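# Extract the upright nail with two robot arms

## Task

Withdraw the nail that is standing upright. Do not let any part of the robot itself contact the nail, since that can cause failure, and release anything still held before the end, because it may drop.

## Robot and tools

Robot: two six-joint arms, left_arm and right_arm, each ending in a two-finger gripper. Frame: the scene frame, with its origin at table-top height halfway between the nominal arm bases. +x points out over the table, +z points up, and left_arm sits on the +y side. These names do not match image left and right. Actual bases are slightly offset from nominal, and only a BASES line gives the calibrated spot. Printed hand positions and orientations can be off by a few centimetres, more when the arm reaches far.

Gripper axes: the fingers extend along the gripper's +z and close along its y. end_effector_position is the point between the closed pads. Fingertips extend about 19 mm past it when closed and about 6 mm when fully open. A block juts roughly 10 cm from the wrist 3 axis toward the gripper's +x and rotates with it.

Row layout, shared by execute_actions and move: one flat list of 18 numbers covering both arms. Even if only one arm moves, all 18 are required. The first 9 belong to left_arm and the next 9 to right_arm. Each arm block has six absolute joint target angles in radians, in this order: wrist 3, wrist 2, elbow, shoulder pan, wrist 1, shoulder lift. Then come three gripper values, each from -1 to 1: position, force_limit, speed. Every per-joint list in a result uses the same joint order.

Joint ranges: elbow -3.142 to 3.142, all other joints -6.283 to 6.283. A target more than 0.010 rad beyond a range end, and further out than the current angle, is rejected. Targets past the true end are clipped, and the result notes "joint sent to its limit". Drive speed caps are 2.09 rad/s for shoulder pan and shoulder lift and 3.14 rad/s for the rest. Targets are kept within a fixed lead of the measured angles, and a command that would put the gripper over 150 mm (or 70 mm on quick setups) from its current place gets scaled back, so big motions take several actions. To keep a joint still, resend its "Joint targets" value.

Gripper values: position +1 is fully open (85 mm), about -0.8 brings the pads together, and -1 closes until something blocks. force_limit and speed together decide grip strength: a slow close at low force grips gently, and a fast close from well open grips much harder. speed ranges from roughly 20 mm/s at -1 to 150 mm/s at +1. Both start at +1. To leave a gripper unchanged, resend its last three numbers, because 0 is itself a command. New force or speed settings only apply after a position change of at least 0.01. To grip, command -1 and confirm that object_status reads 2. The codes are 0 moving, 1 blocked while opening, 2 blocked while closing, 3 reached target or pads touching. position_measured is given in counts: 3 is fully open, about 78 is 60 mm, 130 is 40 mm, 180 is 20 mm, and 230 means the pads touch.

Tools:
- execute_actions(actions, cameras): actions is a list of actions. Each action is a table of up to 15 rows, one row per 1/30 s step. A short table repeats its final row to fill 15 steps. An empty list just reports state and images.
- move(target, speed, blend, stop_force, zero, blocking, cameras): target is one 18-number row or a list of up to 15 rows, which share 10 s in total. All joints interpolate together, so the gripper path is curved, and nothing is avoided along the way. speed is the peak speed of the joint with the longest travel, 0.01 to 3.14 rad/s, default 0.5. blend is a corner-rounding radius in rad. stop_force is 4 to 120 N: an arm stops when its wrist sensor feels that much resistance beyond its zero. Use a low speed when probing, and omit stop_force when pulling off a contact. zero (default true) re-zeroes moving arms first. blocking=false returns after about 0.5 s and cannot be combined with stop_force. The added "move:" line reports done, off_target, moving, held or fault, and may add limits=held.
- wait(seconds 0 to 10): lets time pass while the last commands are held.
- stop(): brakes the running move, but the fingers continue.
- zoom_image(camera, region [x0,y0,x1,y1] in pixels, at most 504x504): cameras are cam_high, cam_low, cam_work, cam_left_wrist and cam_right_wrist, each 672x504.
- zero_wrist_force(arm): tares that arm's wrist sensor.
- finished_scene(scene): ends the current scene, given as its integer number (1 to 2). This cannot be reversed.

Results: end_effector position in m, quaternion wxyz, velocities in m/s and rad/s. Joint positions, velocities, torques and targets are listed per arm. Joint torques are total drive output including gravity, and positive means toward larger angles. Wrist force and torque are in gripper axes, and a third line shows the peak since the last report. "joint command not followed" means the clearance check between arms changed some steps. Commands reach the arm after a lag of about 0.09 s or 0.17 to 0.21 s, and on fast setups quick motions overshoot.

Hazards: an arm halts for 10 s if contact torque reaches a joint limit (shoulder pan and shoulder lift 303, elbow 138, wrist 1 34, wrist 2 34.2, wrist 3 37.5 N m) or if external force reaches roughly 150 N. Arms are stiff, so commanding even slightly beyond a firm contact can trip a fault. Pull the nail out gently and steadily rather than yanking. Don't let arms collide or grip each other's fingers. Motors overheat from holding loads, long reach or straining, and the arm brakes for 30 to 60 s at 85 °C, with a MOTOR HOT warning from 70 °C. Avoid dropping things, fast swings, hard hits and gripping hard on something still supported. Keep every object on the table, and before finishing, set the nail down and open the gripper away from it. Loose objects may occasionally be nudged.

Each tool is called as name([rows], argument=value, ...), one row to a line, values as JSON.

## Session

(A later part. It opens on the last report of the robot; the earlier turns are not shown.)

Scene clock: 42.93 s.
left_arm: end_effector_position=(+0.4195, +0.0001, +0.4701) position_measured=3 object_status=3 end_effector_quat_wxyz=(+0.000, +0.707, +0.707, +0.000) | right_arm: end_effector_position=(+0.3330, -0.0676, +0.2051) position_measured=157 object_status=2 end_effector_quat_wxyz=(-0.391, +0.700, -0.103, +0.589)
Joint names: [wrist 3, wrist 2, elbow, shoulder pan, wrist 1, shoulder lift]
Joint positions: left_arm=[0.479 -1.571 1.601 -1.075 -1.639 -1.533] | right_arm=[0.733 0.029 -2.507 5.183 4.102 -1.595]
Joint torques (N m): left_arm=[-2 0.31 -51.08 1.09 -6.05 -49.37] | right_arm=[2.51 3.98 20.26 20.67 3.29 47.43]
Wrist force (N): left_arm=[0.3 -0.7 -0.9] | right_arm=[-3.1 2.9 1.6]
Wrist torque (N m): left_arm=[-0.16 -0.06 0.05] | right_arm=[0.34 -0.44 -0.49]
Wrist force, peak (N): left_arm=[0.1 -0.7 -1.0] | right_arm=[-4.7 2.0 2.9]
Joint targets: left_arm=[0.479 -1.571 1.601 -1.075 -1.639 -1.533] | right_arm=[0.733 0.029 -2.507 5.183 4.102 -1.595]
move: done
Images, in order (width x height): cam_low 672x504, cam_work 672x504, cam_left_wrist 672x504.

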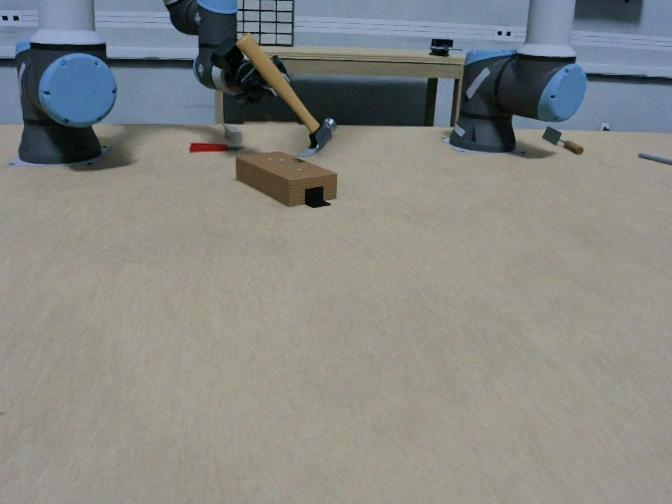

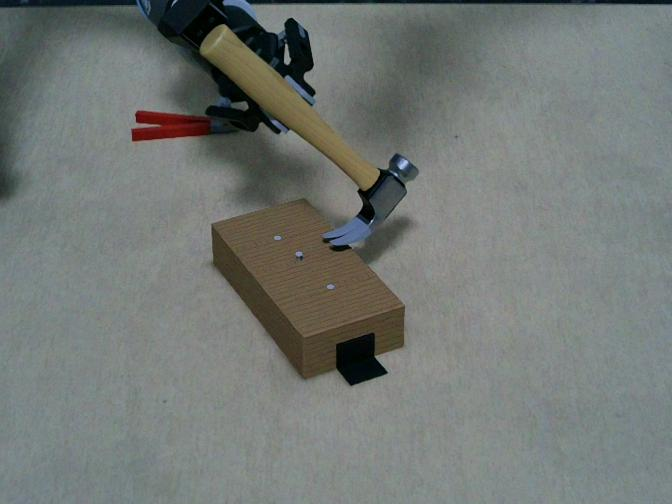

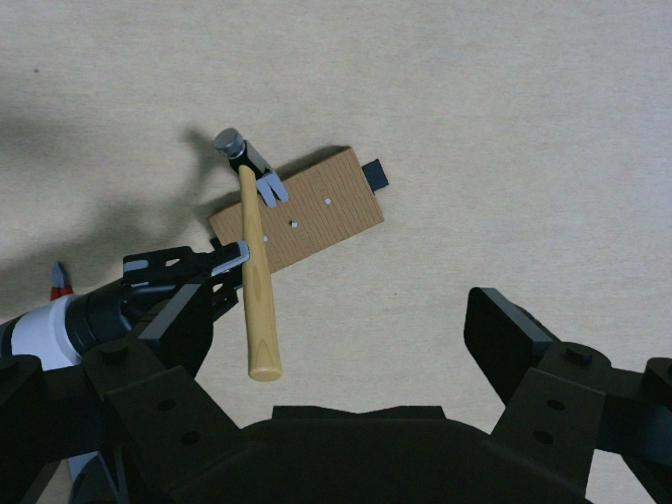

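move([
  [0.4791,-1.571,1.6008,-1.0747,-1.6389,-1.5327,1,1,1,0.733,0.0093,-2.5252,5.1633,4.1176,-1.5924,-1,1,-0.2],
  [0.4791,-1.571,1.6008,-1.0747,-1.6389,-1.5327,1,1,1,0.733,0.0093,-2.5382,5.1633,4.1786,-1.6404,-1,1,-0.2],
], speed=[0.06,0.03], stop_force=5, cameras=["cam_work","cam_left_wrist","cam_low"])

zoom_image(camera="cam_work", region=[260, 210, 360, 285])

zoom_image(camera="cam_left_wrist", region=[250, 170, 330, 230])

zoom_image(camera="cam_low", region=[230, 90, 350, 180])

Scene clock: 46.20 s.
left_arm: end_effector_position=(+0.4195, +0.0001, +0.4701) position_measured=3 object_status=3 end_effector_quat_wxyz=(+0.000, +0.707, +0.707, +0.000) | right_arm: end_effector_position=(+0.3442, -0.0757, +0.1987) position_measured=157 object_status=2 end_effector_quat_wxyz=(-0.391, +0.700, -0.103, +0.589)
Joint names: [wrist 3, wrist 2, elbow, shoulder pan, wrist 1, shoulder lift]
Joint positions: left_arm=[0.479 -1.571 1.601 -1.075 -1.639 -1.533] | right_arm=[0.733 0.009 -2.526 5.164 4.122 -1.596]
Joint torques (N m): left_arm=[-1.68 0.1 -56.92 3.67 -3.32 -42.57] | right_arm=[1.73 3.33 28.9 19.92 -3.15 45.38]
Wrist force (N): left_arm=[0.2 -0.5 -0.4] | right_arm=[-0.9 1.9 2.1]
Wrist torque (N m): left_arm=[-0.11 -0.03 0.05] | right_arm=[0.40 -0.32 -0.49]
Wrist force, peak (N): left_arm=[0.0 -0.4 -1.0] | right_arm=[20.0 -8.4 0.4]
Joint targets: left_arm=[0.479 -1.571 1.601 -1.075 -1.639 -1.533] | right_arm=[0.733 0.010 -2.526 5.164 4.122 -1.596]
move: contact (right_arm); path passed 1 of 2 targets; right_arm: the wrist 1 is farthest, 0.057 rad from its target
Images, in order (width x height): cam_low 672x504, cam_work 672x504, cam_left_wrist 672x504.

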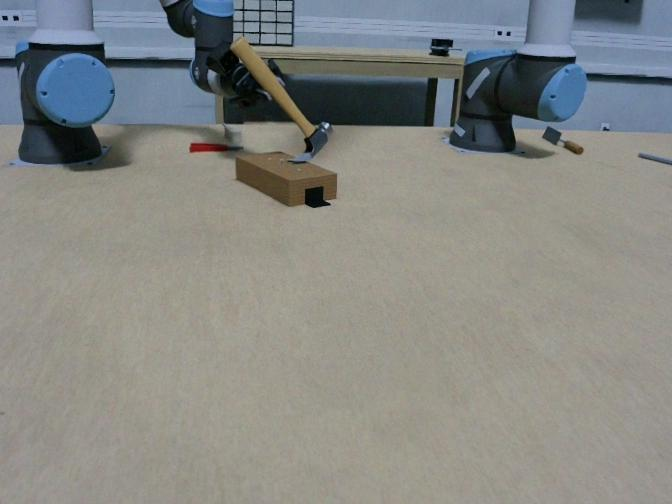

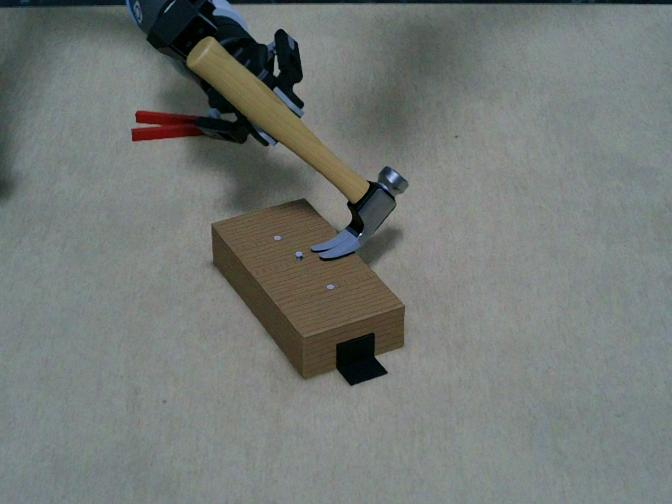

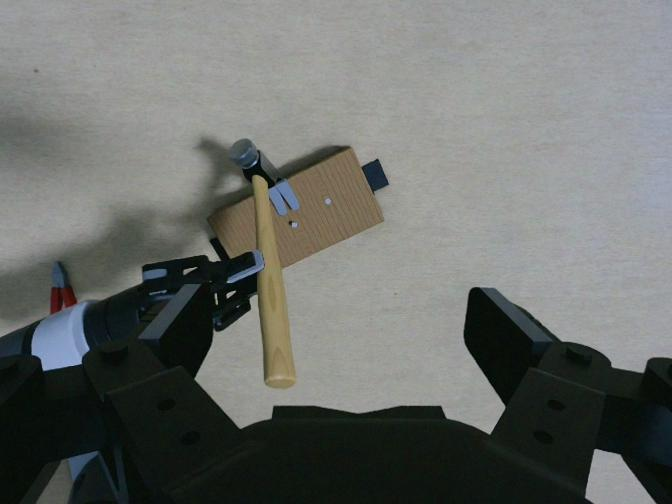

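Scaled by 5.040 from the camera's 672x504 image, which has a finer 960x720 frame.

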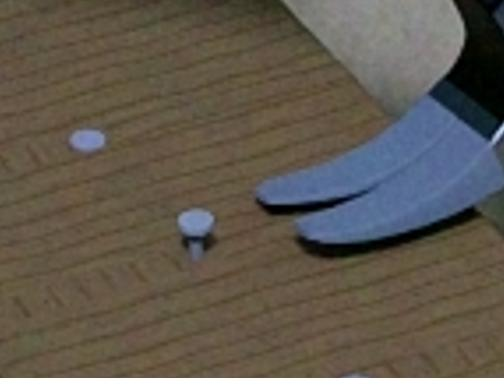

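Scaled by 6.300 from the camera's 672x504 image, which has a finer 960x720 frame.

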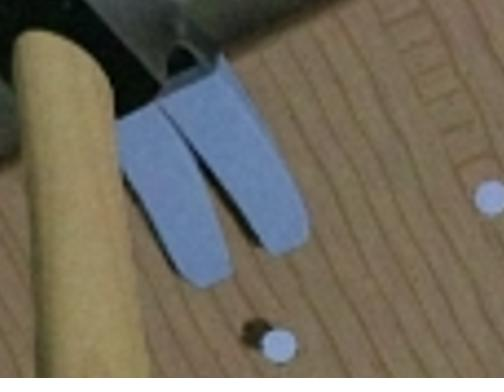

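Scaled by 4.200 from the camera's 672x504 image, which has a finer 960x720 frame.

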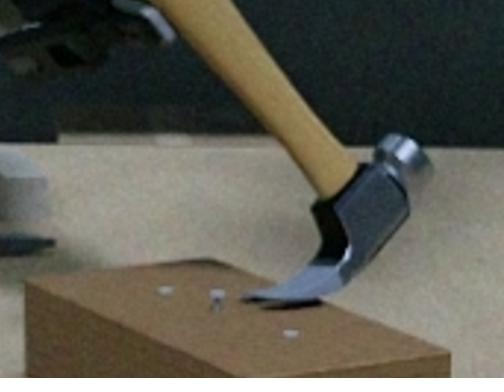

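move([
  [0.4791,-1.571,1.6008,-1.0747,-1.6389,-1.5327,1,1,1,0.733,0.008,-2.5517,5.1620,4.1203,-1.5686,-1,1,-0.2],
  [0.4791,-1.571,1.6008,-1.0747,-1.6389,-1.5327,1,1,1,0.733,0.008,-2.5778,5.1620,4.1195,-1.5417,-1,1,-0.2],
], speed=0.02, blend=0.01, stop_force=25, cameras=["cam_work","cam_left_wrist","cam_low"])

zoom_image(camera="cam_work", region=[260, 210, 360, 285])

zoom_image(camera="cam_left_wrist", region=[250, 170, 330, 230])

zoom_image(camera="cam_low", region=[230, 90, 350, 180])

Scene clock: 50.53 s.
left_arm: end_effector_position=(+0.4195, +0.0001, +0.4701) position_measured=3 object_status=3 end_effector_quat_wxyz=(+0.000, +0.707, +0.707, +0.000) | right_arm: end_effector_position=(+0.3587, -0.1047, +0.1993) position_measured=157 object_status=2 end_effector_quat_wxyz=(-0.391, +0.700, -0.103, +0.589)
Joint names: [wrist 3, wrist 2, elbow, shoulder pan, wrist 1, shoulder lift]
Joint positions: left_arm=[0.479 -1.571 1.601 -1.075 -1.639 -1.533] | right_arm=[0.733 0.008 -2.578 5.162 4.119 -1.542]
Joint torques (N m): left_arm=[-1.27 0.25 -55.61 9.54 -0.59 -40.23] | right_arm=[0.35 -2.32 18.79 -16.93 -3.24 40.83]
Wrist force (N): left_arm=[0.2 -0.4 -0.6] | right_arm=[-3.2 3.2 1.8]
Wrist torque (N m): left_arm=[-0.09 -0.04 0.05] | right_arm=[0.46 -0.41 -0.51]
Wrist force, peak (N): left_arm=[0.2 -0.6 -0.9] | right_arm=[-3.5 3.7 1.4]
Joint targets: left_arm=[0.479 -1.571 1.601 -1.075 -1.639 -1.533] | right_arm=[0.733 0.008 -2.578 5.162 4.120 -1.542]
move: done
Images, in order (width x height): cam_low 672x504, cam_work 672x504, cam_left_wrist 672x504.

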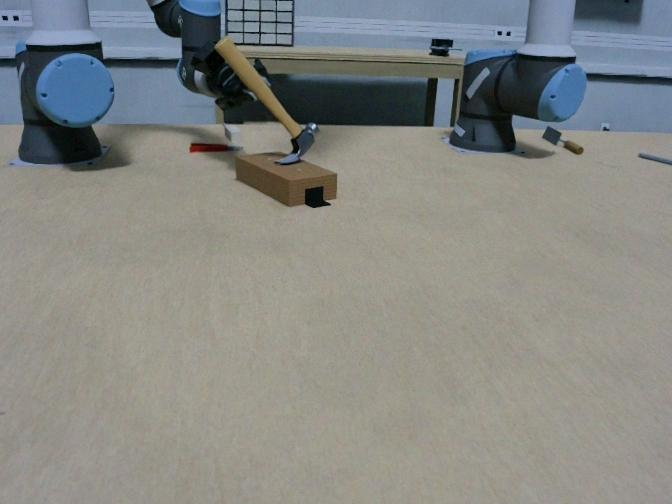

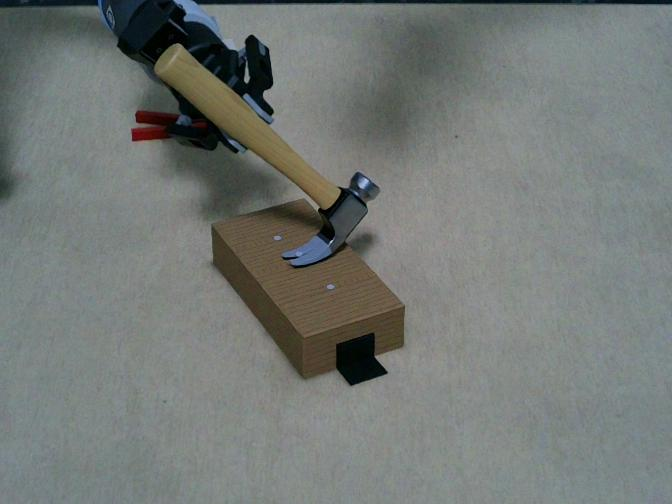

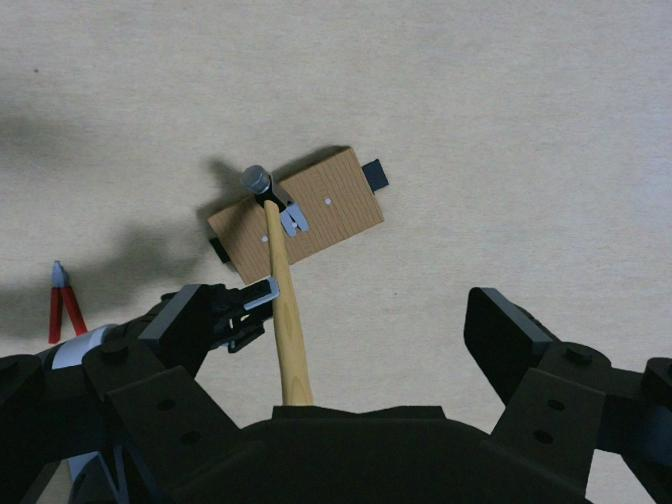

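Scaled by 5.040 from the camera's 672x504 image, which has a finer 960x720 frame.

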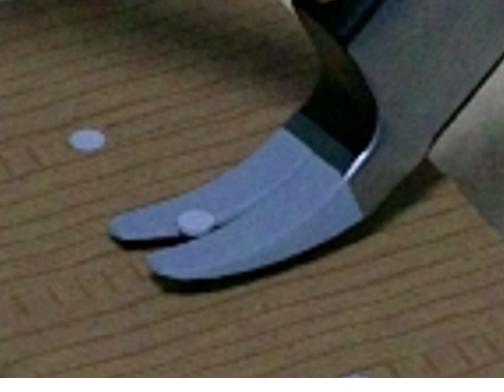

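Scaled by 6.300 from the camera's 672x504 image, which has a finer 960x720 frame.

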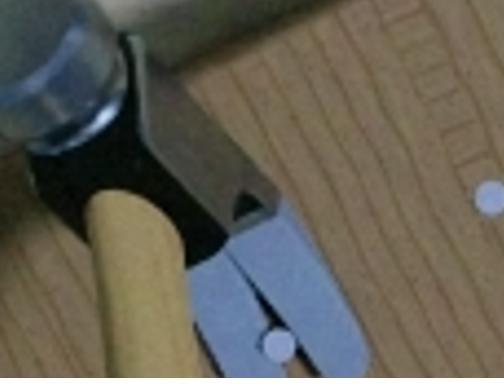

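Scaled by 4.200 from the camera's 672x504 image, which has a finer 960x720 frame.

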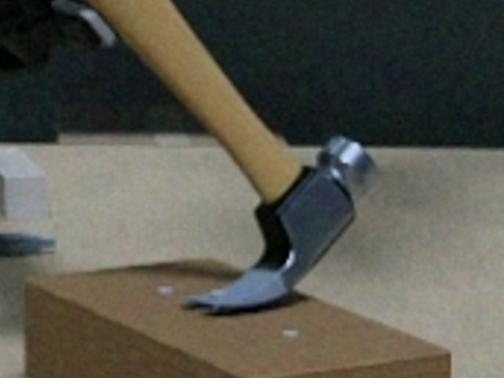

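move(target=[0.4791,-1.571,1.6008,-1.0747,-1.6389,-1.5327,1,1,1,0.5585,0.0055,-2.5340,5.1595,4.0901,-1.5561,-1,1,-0.2], speed=0.04, stop_force=50, cameras=["cam_work"])

zoom_image(camera="cam_work", region=[260, 210, 360, 285])

Scene clock: 58.13 s.
left_arm: end_effector_position=(+0.4195, +0.0001, +0.4701) position_measured=3 object_status=3 end_effector_quat_wxyz=(+0.000, +0.707, +0.707, +0.000) | right_arm: end_effector_position=(+0.3498, -0.0844, +0.2091) position_measured=232 object_status=3 end_effector_quat_wxyz=(-0.338, +0.706, -0.042, +0.621)
Joint names: [wrist 3, wrist 2, elbow, shoulder pan, wrist 1, shoulder lift]
Joint positions: left_arm=[0.479 -1.571 1.601 -1.075 -1.639 -1.533] | right_arm=[0.558 0.006 -2.534 5.159 4.09 -1.556]
Joint torques (N m): left_arm=[-1.45 0.41 -53.26 10.28 -0.87 -41.74] | right_arm=[-2.98 3.29 18.91 -0.56 -3.14 17.23]
Wrist force (N): left_arm=[0.4 -0.6 -0.5] | right_arm=[0.3 -0.3 1.9]
Wrist torque (N m): left_arm=[-0.13 -0.07 0.05] | right_arm=[0.41 -0.18 -0.16]
Wrist force, peak (N): left_arm=[-0.1 -0.8 -0.9] | right_arm=[-44.1 31.7 10.8]
Joint targets: left_arm=[0.479 -1.571 1.601 -1.075 -1.639 -1.533] | right_arm=[0.558 0.006 -2.534 5.160 4.090 -1.556]
move: done
Images, in order (width x height): cam_work 672x504.

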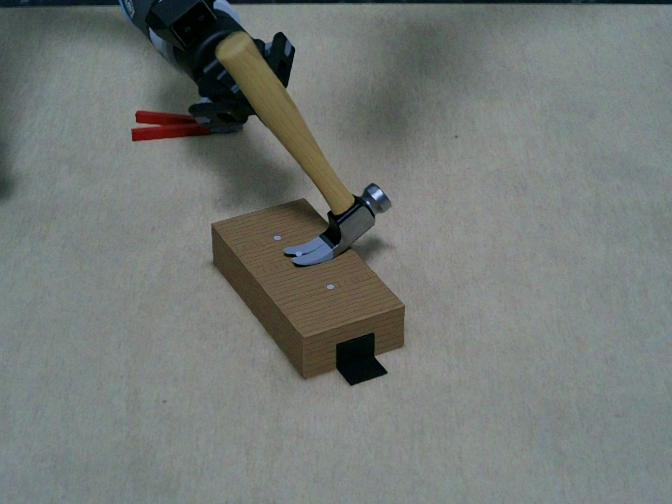

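Scaled by 5.040 from the camera's 672x504 image, which has a finer 960x720 frame.

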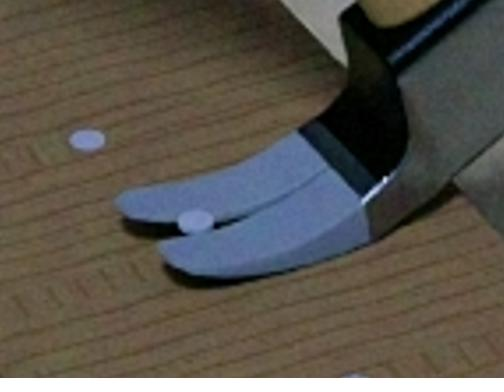

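execute_actions(actions=[])

zoom_image(camera="cam_low", region=[190, 30, 350, 180])

Scene clock: 58.33 s.
left_arm: end_effector_position=(+0.4195, +0.0001, +0.4701) position_measured=3 object_status=3 end_effector_quat_wxyz=(+0.000, +0.707, +0.707, +0.000) | right_arm: end_effector_position=(+0.3498, -0.0844, +0.2091) position_measured=232 object_status=3 end_effector_quat_wxyz=(-0.338, +0.706, -0.042, +0.621)
Joint names: [wrist 3, wrist 2, elbow, shoulder pan, wrist 1, shoulder lift]
Joint positions: left_arm=[0.479 -1.571 1.601 -1.075 -1.639 -1.533] | right_arm=[0.558 0.005 -2.534 5.159 4.09 -1.556]
Joint velocities: within noise
Joint torques (N m): left_arm=[-1.35 0.45 -53.47 8.52 -0.75 -42.37] | right_arm=[-2.96 3.61 18.8 -0.02 -3.19 17.52]
Motor temperatures (°C): left_arm=[32 32 29 26 35 30] | right_arm=[33 25 29 30 36 29]
Wrist force (N): left_arm=[0.1 -0.5 -0.5] | right_arm=[0.7 -0.2 2.0]
Wrist torque (N m): left_arm=[-0.11 -0.02 0.05] | right_arm=[0.41 -0.25 -0.17]
Wrist force, peak (N): left_arm=[0.2 -0.7 -0.7] | right_arm=[0.4 -0.5 2.4]
Joint targets: left_arm=[0.479 -1.571 1.601 -1.075 -1.639 -1.533] | right_arm=[0.558 0.006 -2.534 5.160 4.090 -1.556]
Tool commands: left_gripper/position=+1.0 left_gripper/force_limit=+1.0 left_gripper/speed=+1.0 right_gripper/position=-1.0 right_gripper/force_limit=+1.0 right_gripper/speed=-0.2

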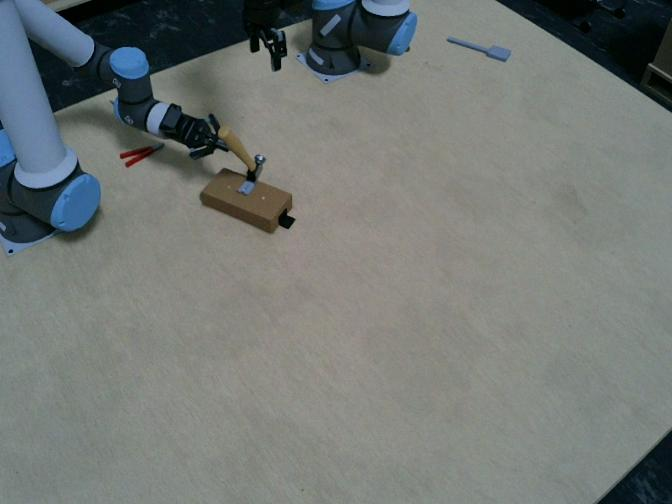

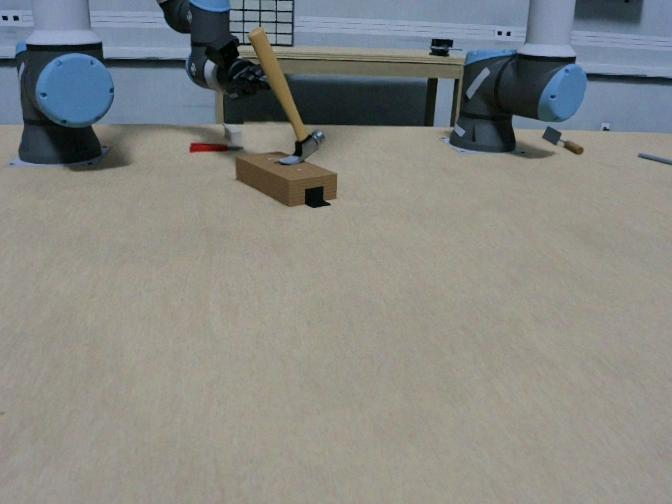

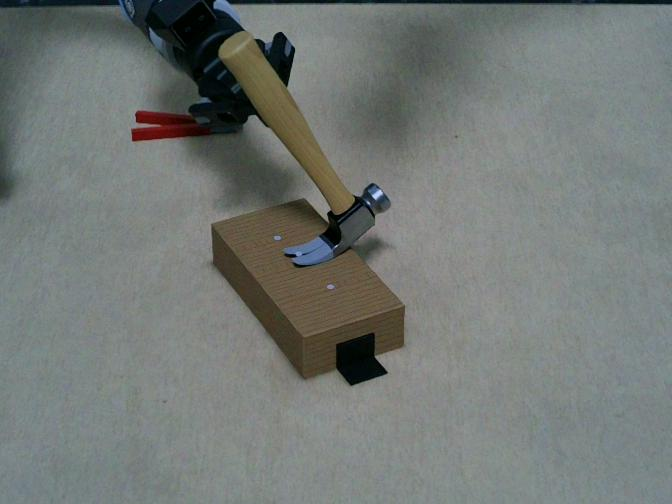

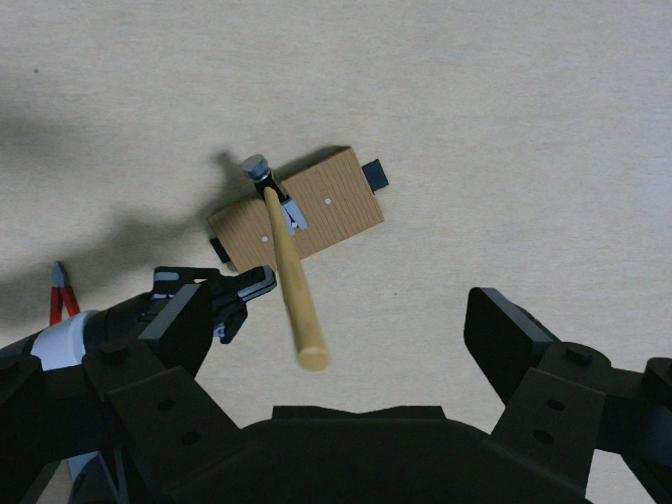

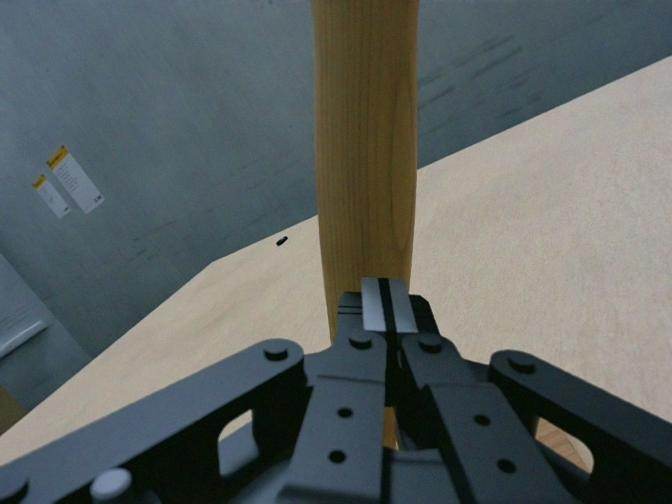

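Scaled by 3.150 from the camera's 672x504 image, which has a finer 960x720 frame.

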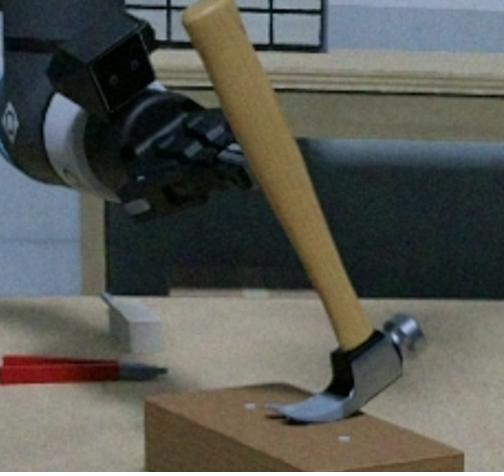

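move(target=[0.4791,-1.571,1.6008,-1.0747,-1.6389,-1.5327,1,1,1,0.5585,0.1123,-2.5497,5.2663,4.0784,-1.5287,-1,1,-0.2], speed=0.1, cameras=[])

move(target=[0.4791,-1.571,1.6008,-1.0747,-1.6389,-1.5327,1,1,1,0.5585,0.1123,-2.5497,5.2663,4.0784,-1.5287,1,1,0], cameras=["cam_right_wrist","cam_work"])

Scene clock: 60.63 s.
left_arm: end_effector_position=(+0.4195, +0.0001, +0.4701) position_measured=3 object_status=3 end_effector_quat_wxyz=(+0.000, +0.707, +0.707, +0.000) | right_arm: end_effector_position=(+0.3166, -0.0943, +0.2125) position_measured=232 object_status=3 end_effector_quat_wxyz=(-0.338, +0.706, -0.042, +0.621)
Joint names: [wrist 3, wrist 2, elbow, shoulder pan, wrist 1, shoulder lift]
Joint positions: left_arm=[0.479 -1.571 1.601 -1.075 -1.639 -1.533] | right_arm=[0.558 0.112 -2.55 5.266 4.078 -1.529]
Joint torques (N m): left_arm=[-1.43 0 -52.78 8.4 -1.33 -44.56] | right_arm=[-2.94 3.89 17.8 19.58 -4.3 39.74]
Wrist force (N): left_arm=[0.2 -0.5 -0.7] | right_arm=[0.2 0.2 1.7]
Wrist torque (N m): left_arm=[-0.12 -0.04 0.05] | right_arm=[0.53 -0.18 -0.14]
Wrist force, peak (N): left_arm=[0.0 -0.8 -0.8] | right_arm=[0.4 0.2 2.9]
Joint targets: left_arm=[0.479 -1.571 1.601 -1.075 -1.639 -1.533] | right_arm=[0.558 0.112 -2.550 5.266 4.078 -1.529]
move: done
No camera images: "cameras" was empty.

Scene clock: 61.93 s.
left_arm: end_effector_position=(+0.4195, +0.0001, +0.4701) position_measured=3 object_status=3 end_effector_quat_wxyz=(+0.000, +0.707, +0.707, +0.000) | right_arm: end_effector_position=(+0.3165, -0.0943, +0.2125) position_measured=3 object_status=0 end_effector_quat_wxyz=(-0.338, +0.706, -0.042, +0.621)
Joint names: [wrist 3, wrist 2, elbow, shoulder pan, wrist 1, shoulder lift]
Joint positions: left_arm=[0.479 -1.571 1.601 -1.075 -1.639 -1.533] | right_arm=[0.558 0.112 -2.55 5.266 4.078 -1.529]
Joint torques (N m): left_arm=[-1.05 0.24 -51.44 7.93 -1.14 -42.66] | right_arm=[-3.16 3.42 20.31 18.81 -2.69 37]
Wrist force (N): left_arm=[0.3 -0.4 -0.4] | right_arm=[-0.3 0.3 1.8]
Wrist torque (N m): left_arm=[-0.09 -0.05 0.05] | right_arm=[0.55 -0.07 -0.13]
Wrist force, peak (N): left_arm=[0.1 -0.8 -0.7] | right_arm=[-0.1 -0.2 2.0]
Joint targets: left_arm=[0.479 -1.571 1.601 -1.075 -1.639 -1.533] | right_arm=[0.558 0.112 -2.550 5.266 4.078 -1.529]
move: done
Images, in order (width x height): cam_work 672x504, cam_right_wrist 672x504.

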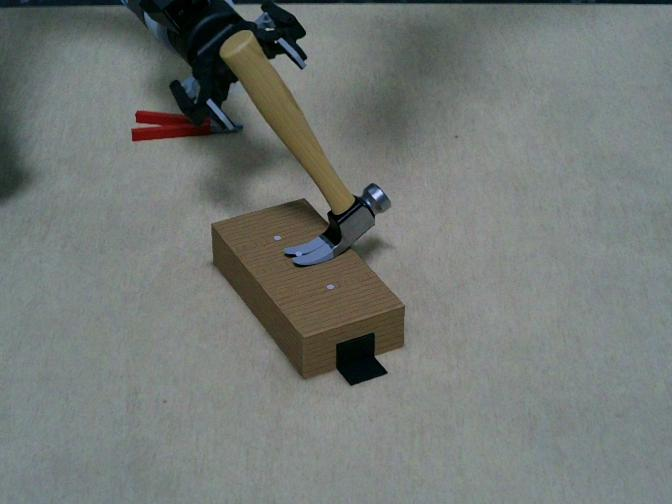

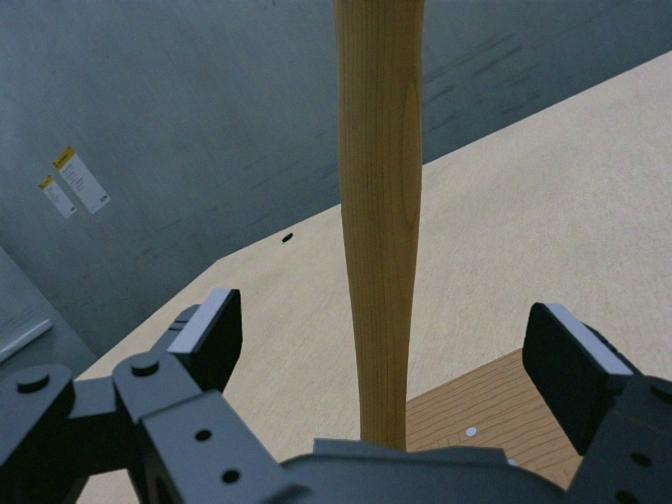

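move(target=[0.4791,-1.571,1.6008,-1.0747,-1.6389,-1.5327,1,1,1,0.5585,-0.0669,-2.5017,5.0871,4.0798,-1.5781,1,1,0], speed=0.08, stop_force=6, cameras=["cam_right_wrist","cam_work"])

Scene clock: 65.50 s.
left_arm: end_effector_position=(+0.4195, +0.0001, +0.4701) position_measured=3 object_status=3 end_effector_quat_wxyz=(+0.000, +0.707, +0.707, +0.000) | right_arm: end_effector_position=(+0.3697, -0.0696, +0.2126) position_measured=3 object_status=3 end_effector_quat_wxyz=(-0.338, +0.706, -0.042, +0.621)
Joint names: [wrist 3, wrist 2, elbow, shoulder pan, wrist 1, shoulder lift]
Joint positions: left_arm=[0.479 -1.571 1.601 -1.075 -1.639 -1.533] | right_arm=[0.558 -0.067 -2.502 5.087 4.08 -1.578]
Joint torques (N m): left_arm=[-0.8 0.67 -50.61 13.36 -1.11 -41.51] | right_arm=[-2.75 -2.85 29.77 -18.69 3.38 18.1]
Wrist force (N): left_arm=[0.0 -0.2 -0.5] | right_arm=[0.2 -0.7 1.9]
Wrist torque (N m): left_arm=[-0.07 -0.01 0.05] | right_arm=[0.31 -0.13 -0.13]
Wrist force, peak (N): left_arm=[0.3 -0.6 -0.8] | right_arm=[0.4 -0.3 2.4]
Joint targets: left_arm=[0.479 -1.571 1.601 -1.075 -1.639 -1.533] | right_arm=[0.558 -0.067 -2.502 5.087 4.080 -1.578]
move: done
Images, in order (width x height): cam_work 672x504, cam_right_wrist 672x504.

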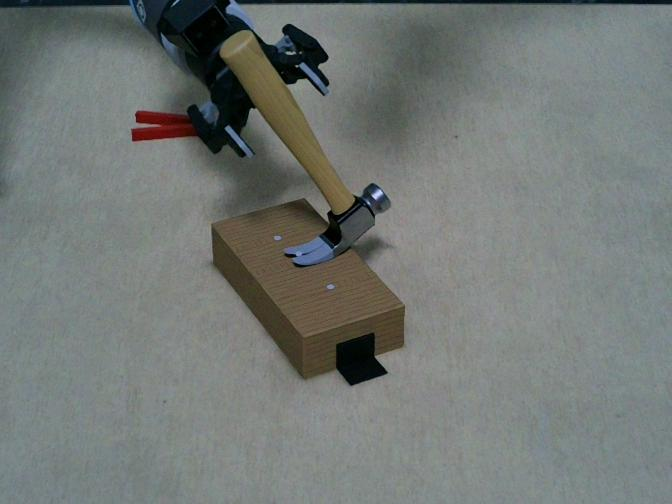

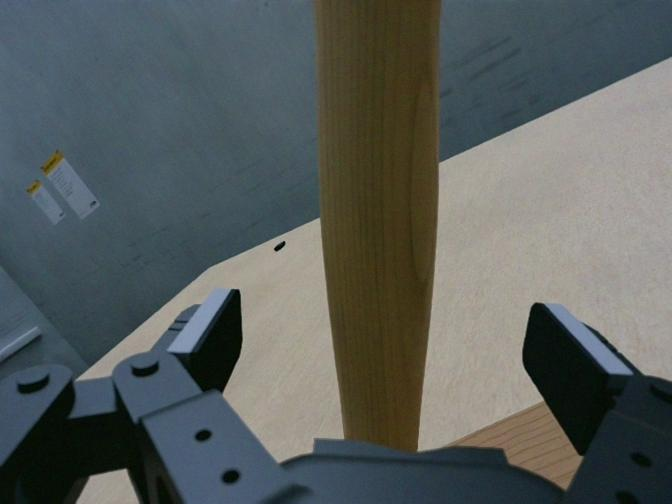

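move(target=[0.4791,-1.571,1.6008,-1.0747,-1.6389,-1.5327,1,1,1,0.5585,-0.1206,-2.4842,5.0334,4.0790,-1.5948,1,1,0], speed=0.05, stop_force=6, cameras=["cam_right_wrist"])

Scene clock: 67.97 s.
left_arm: end_effector_position=(+0.4195, +0.0001, +0.4701) position_measured=3 object_status=3 end_effector_quat_wxyz=(+0.000, +0.707, +0.707, +0.000) | right_arm: end_effector_position=(+0.3869, -0.0621, +0.2127) position_measured=3 object_status=3 end_effector_quat_wxyz=(-0.338, +0.706, -0.042, +0.621)
Joint names: [wrist 3, wrist 2, elbow, shoulder pan, wrist 1, shoulder lift]
Joint positions: left_arm=[0.479 -1.571 1.601 -1.075 -1.639 -1.533] | right_arm=[0.558 -0.121 -2.484 5.033 4.079 -1.595]
Joint torques (N m): left_arm=[-1.31 0.42 -50.2 7.79 -0.99 -42.4] | right_arm=[-2.45 -2.57 30.8 -17.19 -3.14 21.81]
Wrist force (N): left_arm=[0.1 -0.5 -0.5] | right_arm=[0.8 -0.8 1.8]
Wrist torque (N m): left_arm=[-0.11 -0.02 0.05] | right_arm=[0.31 -0.20 -0.12]
Wrist force, peak (N): left_arm=[-0.1 -0.5 -1.0] | right_arm=[0.5 -1.3 2.4]
Joint targets: left_arm=[0.479 -1.571 1.601 -1.075 -1.639 -1.533] | right_arm=[0.558 -0.121 -2.484 5.033 4.079 -1.595]
move: done
Images, in order (width x height): cam_right_wrist 672x504.

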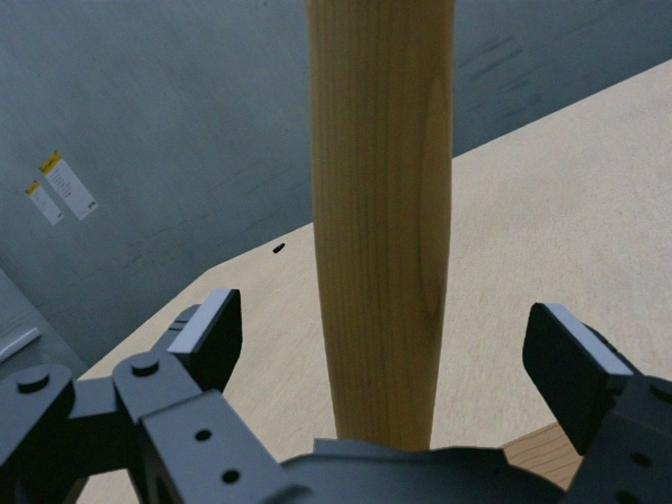

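move(target=[0.4791,-1.571,1.6008,-1.0747,-1.6389,-1.5327,1,1,1,0.5585,-0.1206,-2.4842,5.0334,4.0790,-1.5948,-1,1,-0.1], cameras=["cam_right_wrist","cam_work","cam_left_wrist"])

zoom_image(camera="cam_work", region=[260, 210, 360, 285])

Scene clock: 69.20 s.
left_arm: end_effector_position=(+0.4195, +0.0001, +0.4701) position_measured=3 object_status=3 end_effector_quat_wxyz=(+0.000, +0.707, +0.707, +0.000) | right_arm: end_effector_position=(+0.3869, -0.0621, +0.2127) position_measured=152 object_status=0 end_effector_quat_wxyz=(-0.338, +0.706, -0.042, +0.621)
Joint names: [wrist 3, wrist 2, elbow, shoulder pan, wrist 1, shoulder lift]
Joint positions: left_arm=[0.479 -1.571 1.601 -1.075 -1.639 -1.533] | right_arm=[0.558 -0.121 -2.484 5.033 4.079 -1.595]
Joint torques (N m): left_arm=[-0.89 0.57 -48.74 9.29 -1.31 -40.17] | right_arm=[-2.21 -2.15 26.81 -16.26 -1.96 24.51]
Wrist force (N): left_arm=[0.2 -0.4 -0.7] | right_arm=[-3.5 2.2 2.3]
Wrist torque (N m): left_arm=[-0.09 -0.05 0.05] | right_arm=[0.32 -0.20 -0.44]
Wrist force, peak (N): left_arm=[0.2 -0.8 -0.6] | right_arm=[-5.3 2.0 1.7]
Joint targets: left_arm=[0.479 -1.571 1.601 -1.075 -1.639 -1.533] | right_arm=[0.558 -0.121 -2.484 5.033 4.079 -1.595]
move: done
Images, in order (width x height): cam_work 672x504, cam_left_wrist 672x504, cam_right_wrist 672x504.

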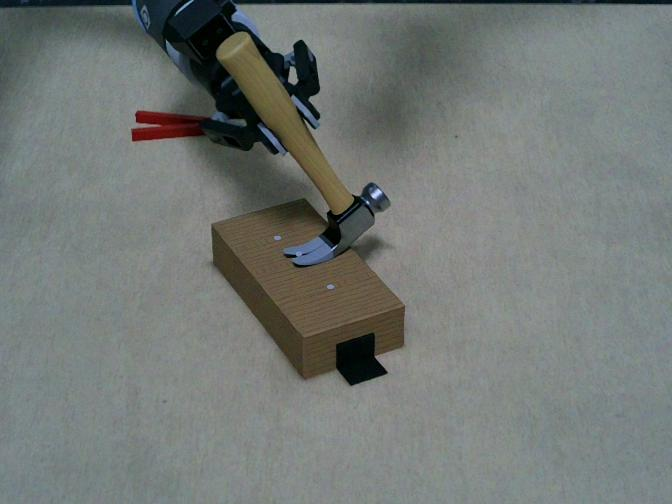

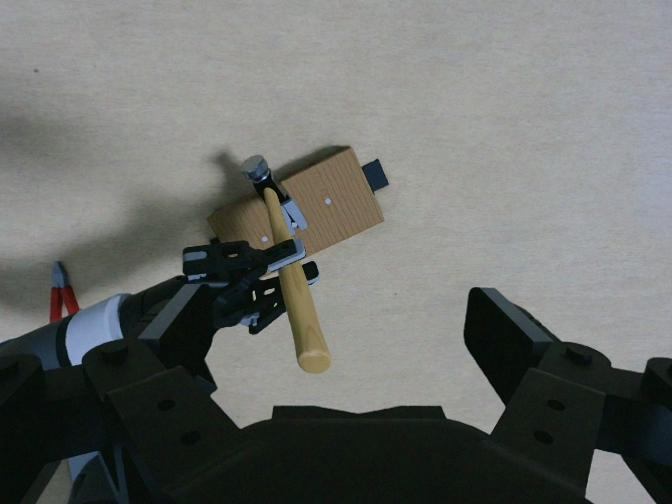

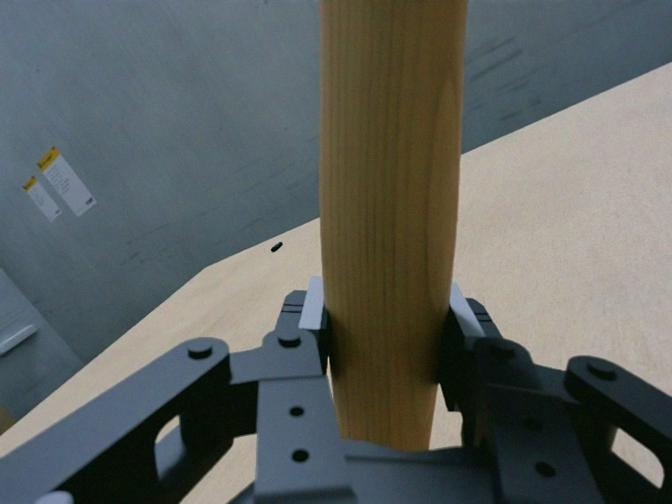

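Scaled by 5.040 from the camera's 672x504 image, which has a finer 960x720 frame.

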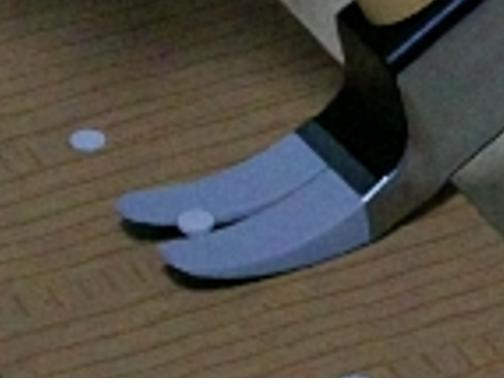

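move(target=[0.4791,-1.571,1.6008,-1.0747,-1.6389,-1.5327,1,1,1,0.5585,-0.1253,-2.4931,5.0287,4.0786,-1.5855,-1,1,-0.1], speed=0.015, stop_force=30, cameras=["cam_work"])

zoom_image(camera="cam_work", region=[260, 210, 360, 285])

Scene clock: 71.13 s.
left_arm: end_effector_position=(+0.4195, +0.0001, +0.4701) position_measured=3 object_status=3 end_effector_quat_wxyz=(+0.000, +0.707, +0.707, +0.000) | right_arm: end_effector_position=(+0.3904, -0.0676, +0.2129) position_measured=152 object_status=2 end_effector_quat_wxyz=(-0.338, +0.706, -0.042, +0.621)
Joint names: [wrist 3, wrist 2, elbow, shoulder pan, wrist 1, shoulder lift]
Joint positions: left_arm=[0.479 -1.571 1.601 -1.075 -1.639 -1.533] | right_arm=[0.558 -0.125 -2.493 5.029 4.079 -1.585]
Joint torques (N m): left_arm=[-0.91 0.02 -49.45 6.54 -1.17 -42.13] | right_arm=[0.89 -2.58 21.75 -17.03 -2.69 46.66]
Wrist force (N): left_arm=[0.2 -0.6 -0.5] | right_arm=[-3.3 1.6 2.1]
Wrist torque (N m): left_arm=[-0.13 -0.05 0.05] | right_arm=[0.28 -0.23 -0.41]
Wrist force, peak (N): left_arm=[0.2 -0.8 -0.6] | right_arm=[-4.1 2.1 1.9]
Joint targets: left_arm=[0.479 -1.571 1.601 -1.075 -1.639 -1.533] | right_arm=[0.558 -0.125 -2.493 5.029 4.079 -1.585]
move: done
Images, in order (width x height): cam_work 672x504.

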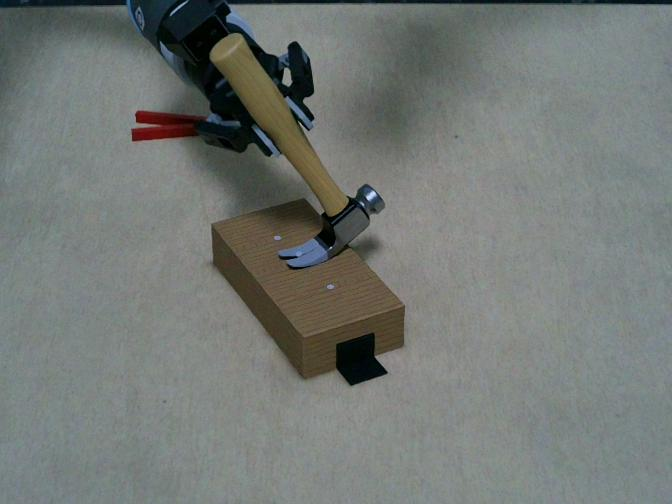

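Scaled by 5.040 from the camera's 672x504 image, which has a finer 960x720 frame.

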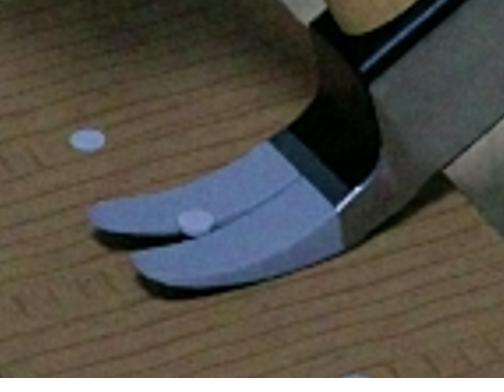

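move(target=[0.4791,-1.571,1.6008,-1.0747,-1.6389,-1.5327,1,1,1,0.4712,-0.1236,-2.4767,5.0304,4.0827,-1.6060,-1,1,-0.1], speed=0.02, stop_force=60, cameras=["cam_work"])

zoom_image(camera="cam_work", region=[260, 210, 360, 285])

Scene clock: 76.77 s.
left_arm: end_effector_position=(+0.4195, +0.0001, +0.4701) position_measured=3 object_status=3 end_effector_quat_wxyz=(+0.000, +0.707, +0.707, +0.000) | right_arm: end_effector_position=(+0.3864, -0.0574, +0.2112) position_measured=152 object_status=2 end_effector_quat_wxyz=(-0.311, +0.707, -0.011, +0.635)
Joint names: [wrist 3, wrist 2, elbow, shoulder pan, wrist 1, shoulder lift]
Joint positions: left_arm=[0.479 -1.571 1.601 -1.075 -1.639 -1.533] | right_arm=[0.471 -0.124 -2.477 5.03 4.083 -1.606]
Joint torques (N m): left_arm=[-0.57 0.38 -49.11 8.86 -1.17 -40.55] | right_arm=[-2.73 -1.34 35.16 27.37 6.45 13.59]
Wrist force (N): left_arm=[0.0 -0.5 -0.5] | right_arm=[26.5 8.2 -8.1]
Wrist torque (N m): left_arm=[-0.12 0.00 0.05] | right_arm=[0.23 -0.12 -0.29]
Wrist force, peak (N): left_arm=[0.0 -0.8 -1.0] | right_arm=[37.3 -9.1 0.4]
Joint targets: left_arm=[0.479 -1.571 1.601 -1.075 -1.639 -1.533] | right_arm=[0.471 -0.124 -2.477 5.030 4.083 -1.606]
move: done
Images, in order (width x height): cam_work 672x504.

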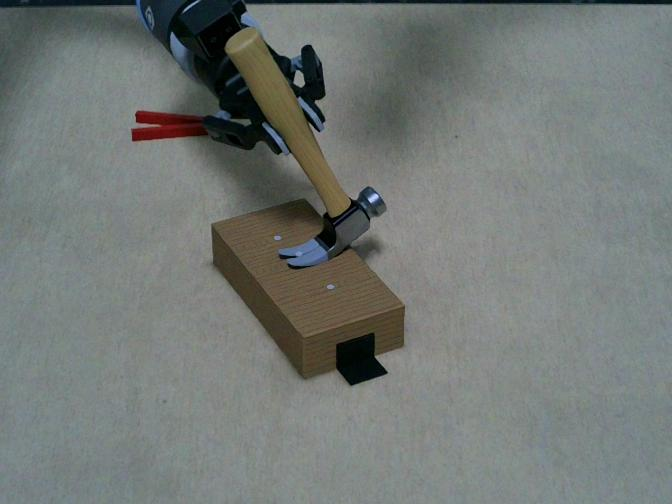

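Scaled by 5.040 from the camera's 672x504 image, which has a finer 960x720 frame.

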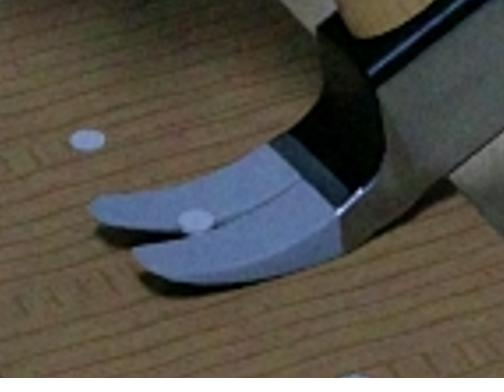

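move(target=[0.4791,-1.571,1.6008,-1.0747,-1.6389,-1.5327,1,1,1,0.3840,-0.1197,-2.4574,5.0343,4.0757,-1.6183,-1,1,-0.1], speed=0.02, stop_force=60, cameras=["cam_work","cam_right_wrist"])

zoom_image(camera="cam_work", region=[260, 210, 360, 285])

Scene clock: 84.40 s.
left_arm: end_effector_position=(+0.4195, +0.0001, +0.4701) position_measured=3 object_status=3 end_effector_quat_wxyz=(+0.000, +0.707, +0.707, +0.000) | right_arm: end_effector_position=(+0.3815, -0.0470, +0.2133) position_measured=152 object_status=2 end_effector_quat_wxyz=(-0.283, +0.707, +0.020, +0.648)
Joint names: [wrist 3, wrist 2, elbow, shoulder pan, wrist 1, shoulder lift]
Joint positions: left_arm=[0.479 -1.571 1.601 -1.075 -1.639 -1.533] | right_arm=[0.384 -0.12 -2.457 5.034 4.076 -1.618]
Joint torques (N m): left_arm=[-0.49 0.13 -45.12 9.87 -1.62 -38.67] | right_arm=[-3.95 -4.47 63.44 34.51 0.87 36.66]
Wrist force (N): left_arm=[0.0 -0.4 -0.3] | right_arm=[-18.8 47.7 -13.4]
Wrist torque (N m): left_arm=[-0.10 -0.01 0.05] | right_arm=[0.36 -0.09 0.54]
Wrist force, peak (N): left_arm=[0.2 -0.7 -0.9] | right_arm=[-16.8 49.4 -13.5]
Joint targets: left_arm=[0.479 -1.571 1.601 -1.075 -1.639 -1.533] | right_arm=[0.384 -0.120 -2.457 5.034 4.076 -1.618]
move: done
Images, in order (width x height): cam_work 672x504, cam_right_wrist 672x504.

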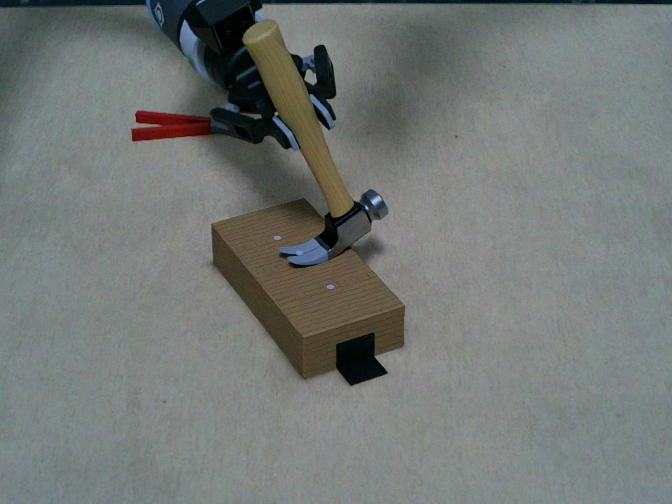

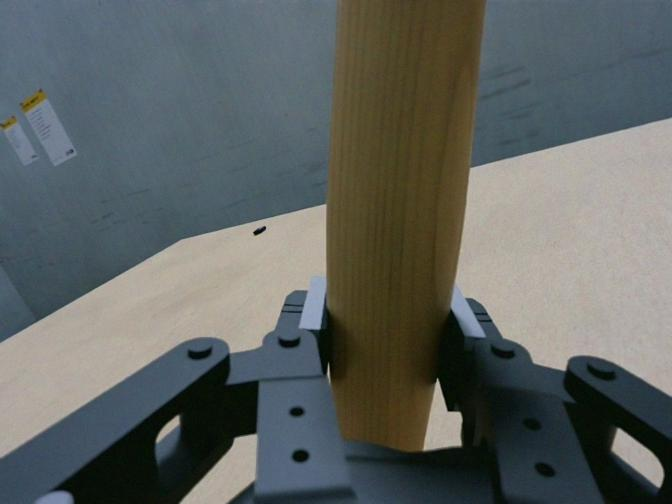

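Scaled by 5.040 from the camera's 672x504 image, which has a finer 960x720 frame.

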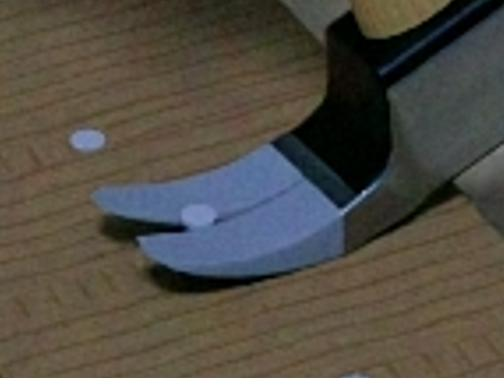

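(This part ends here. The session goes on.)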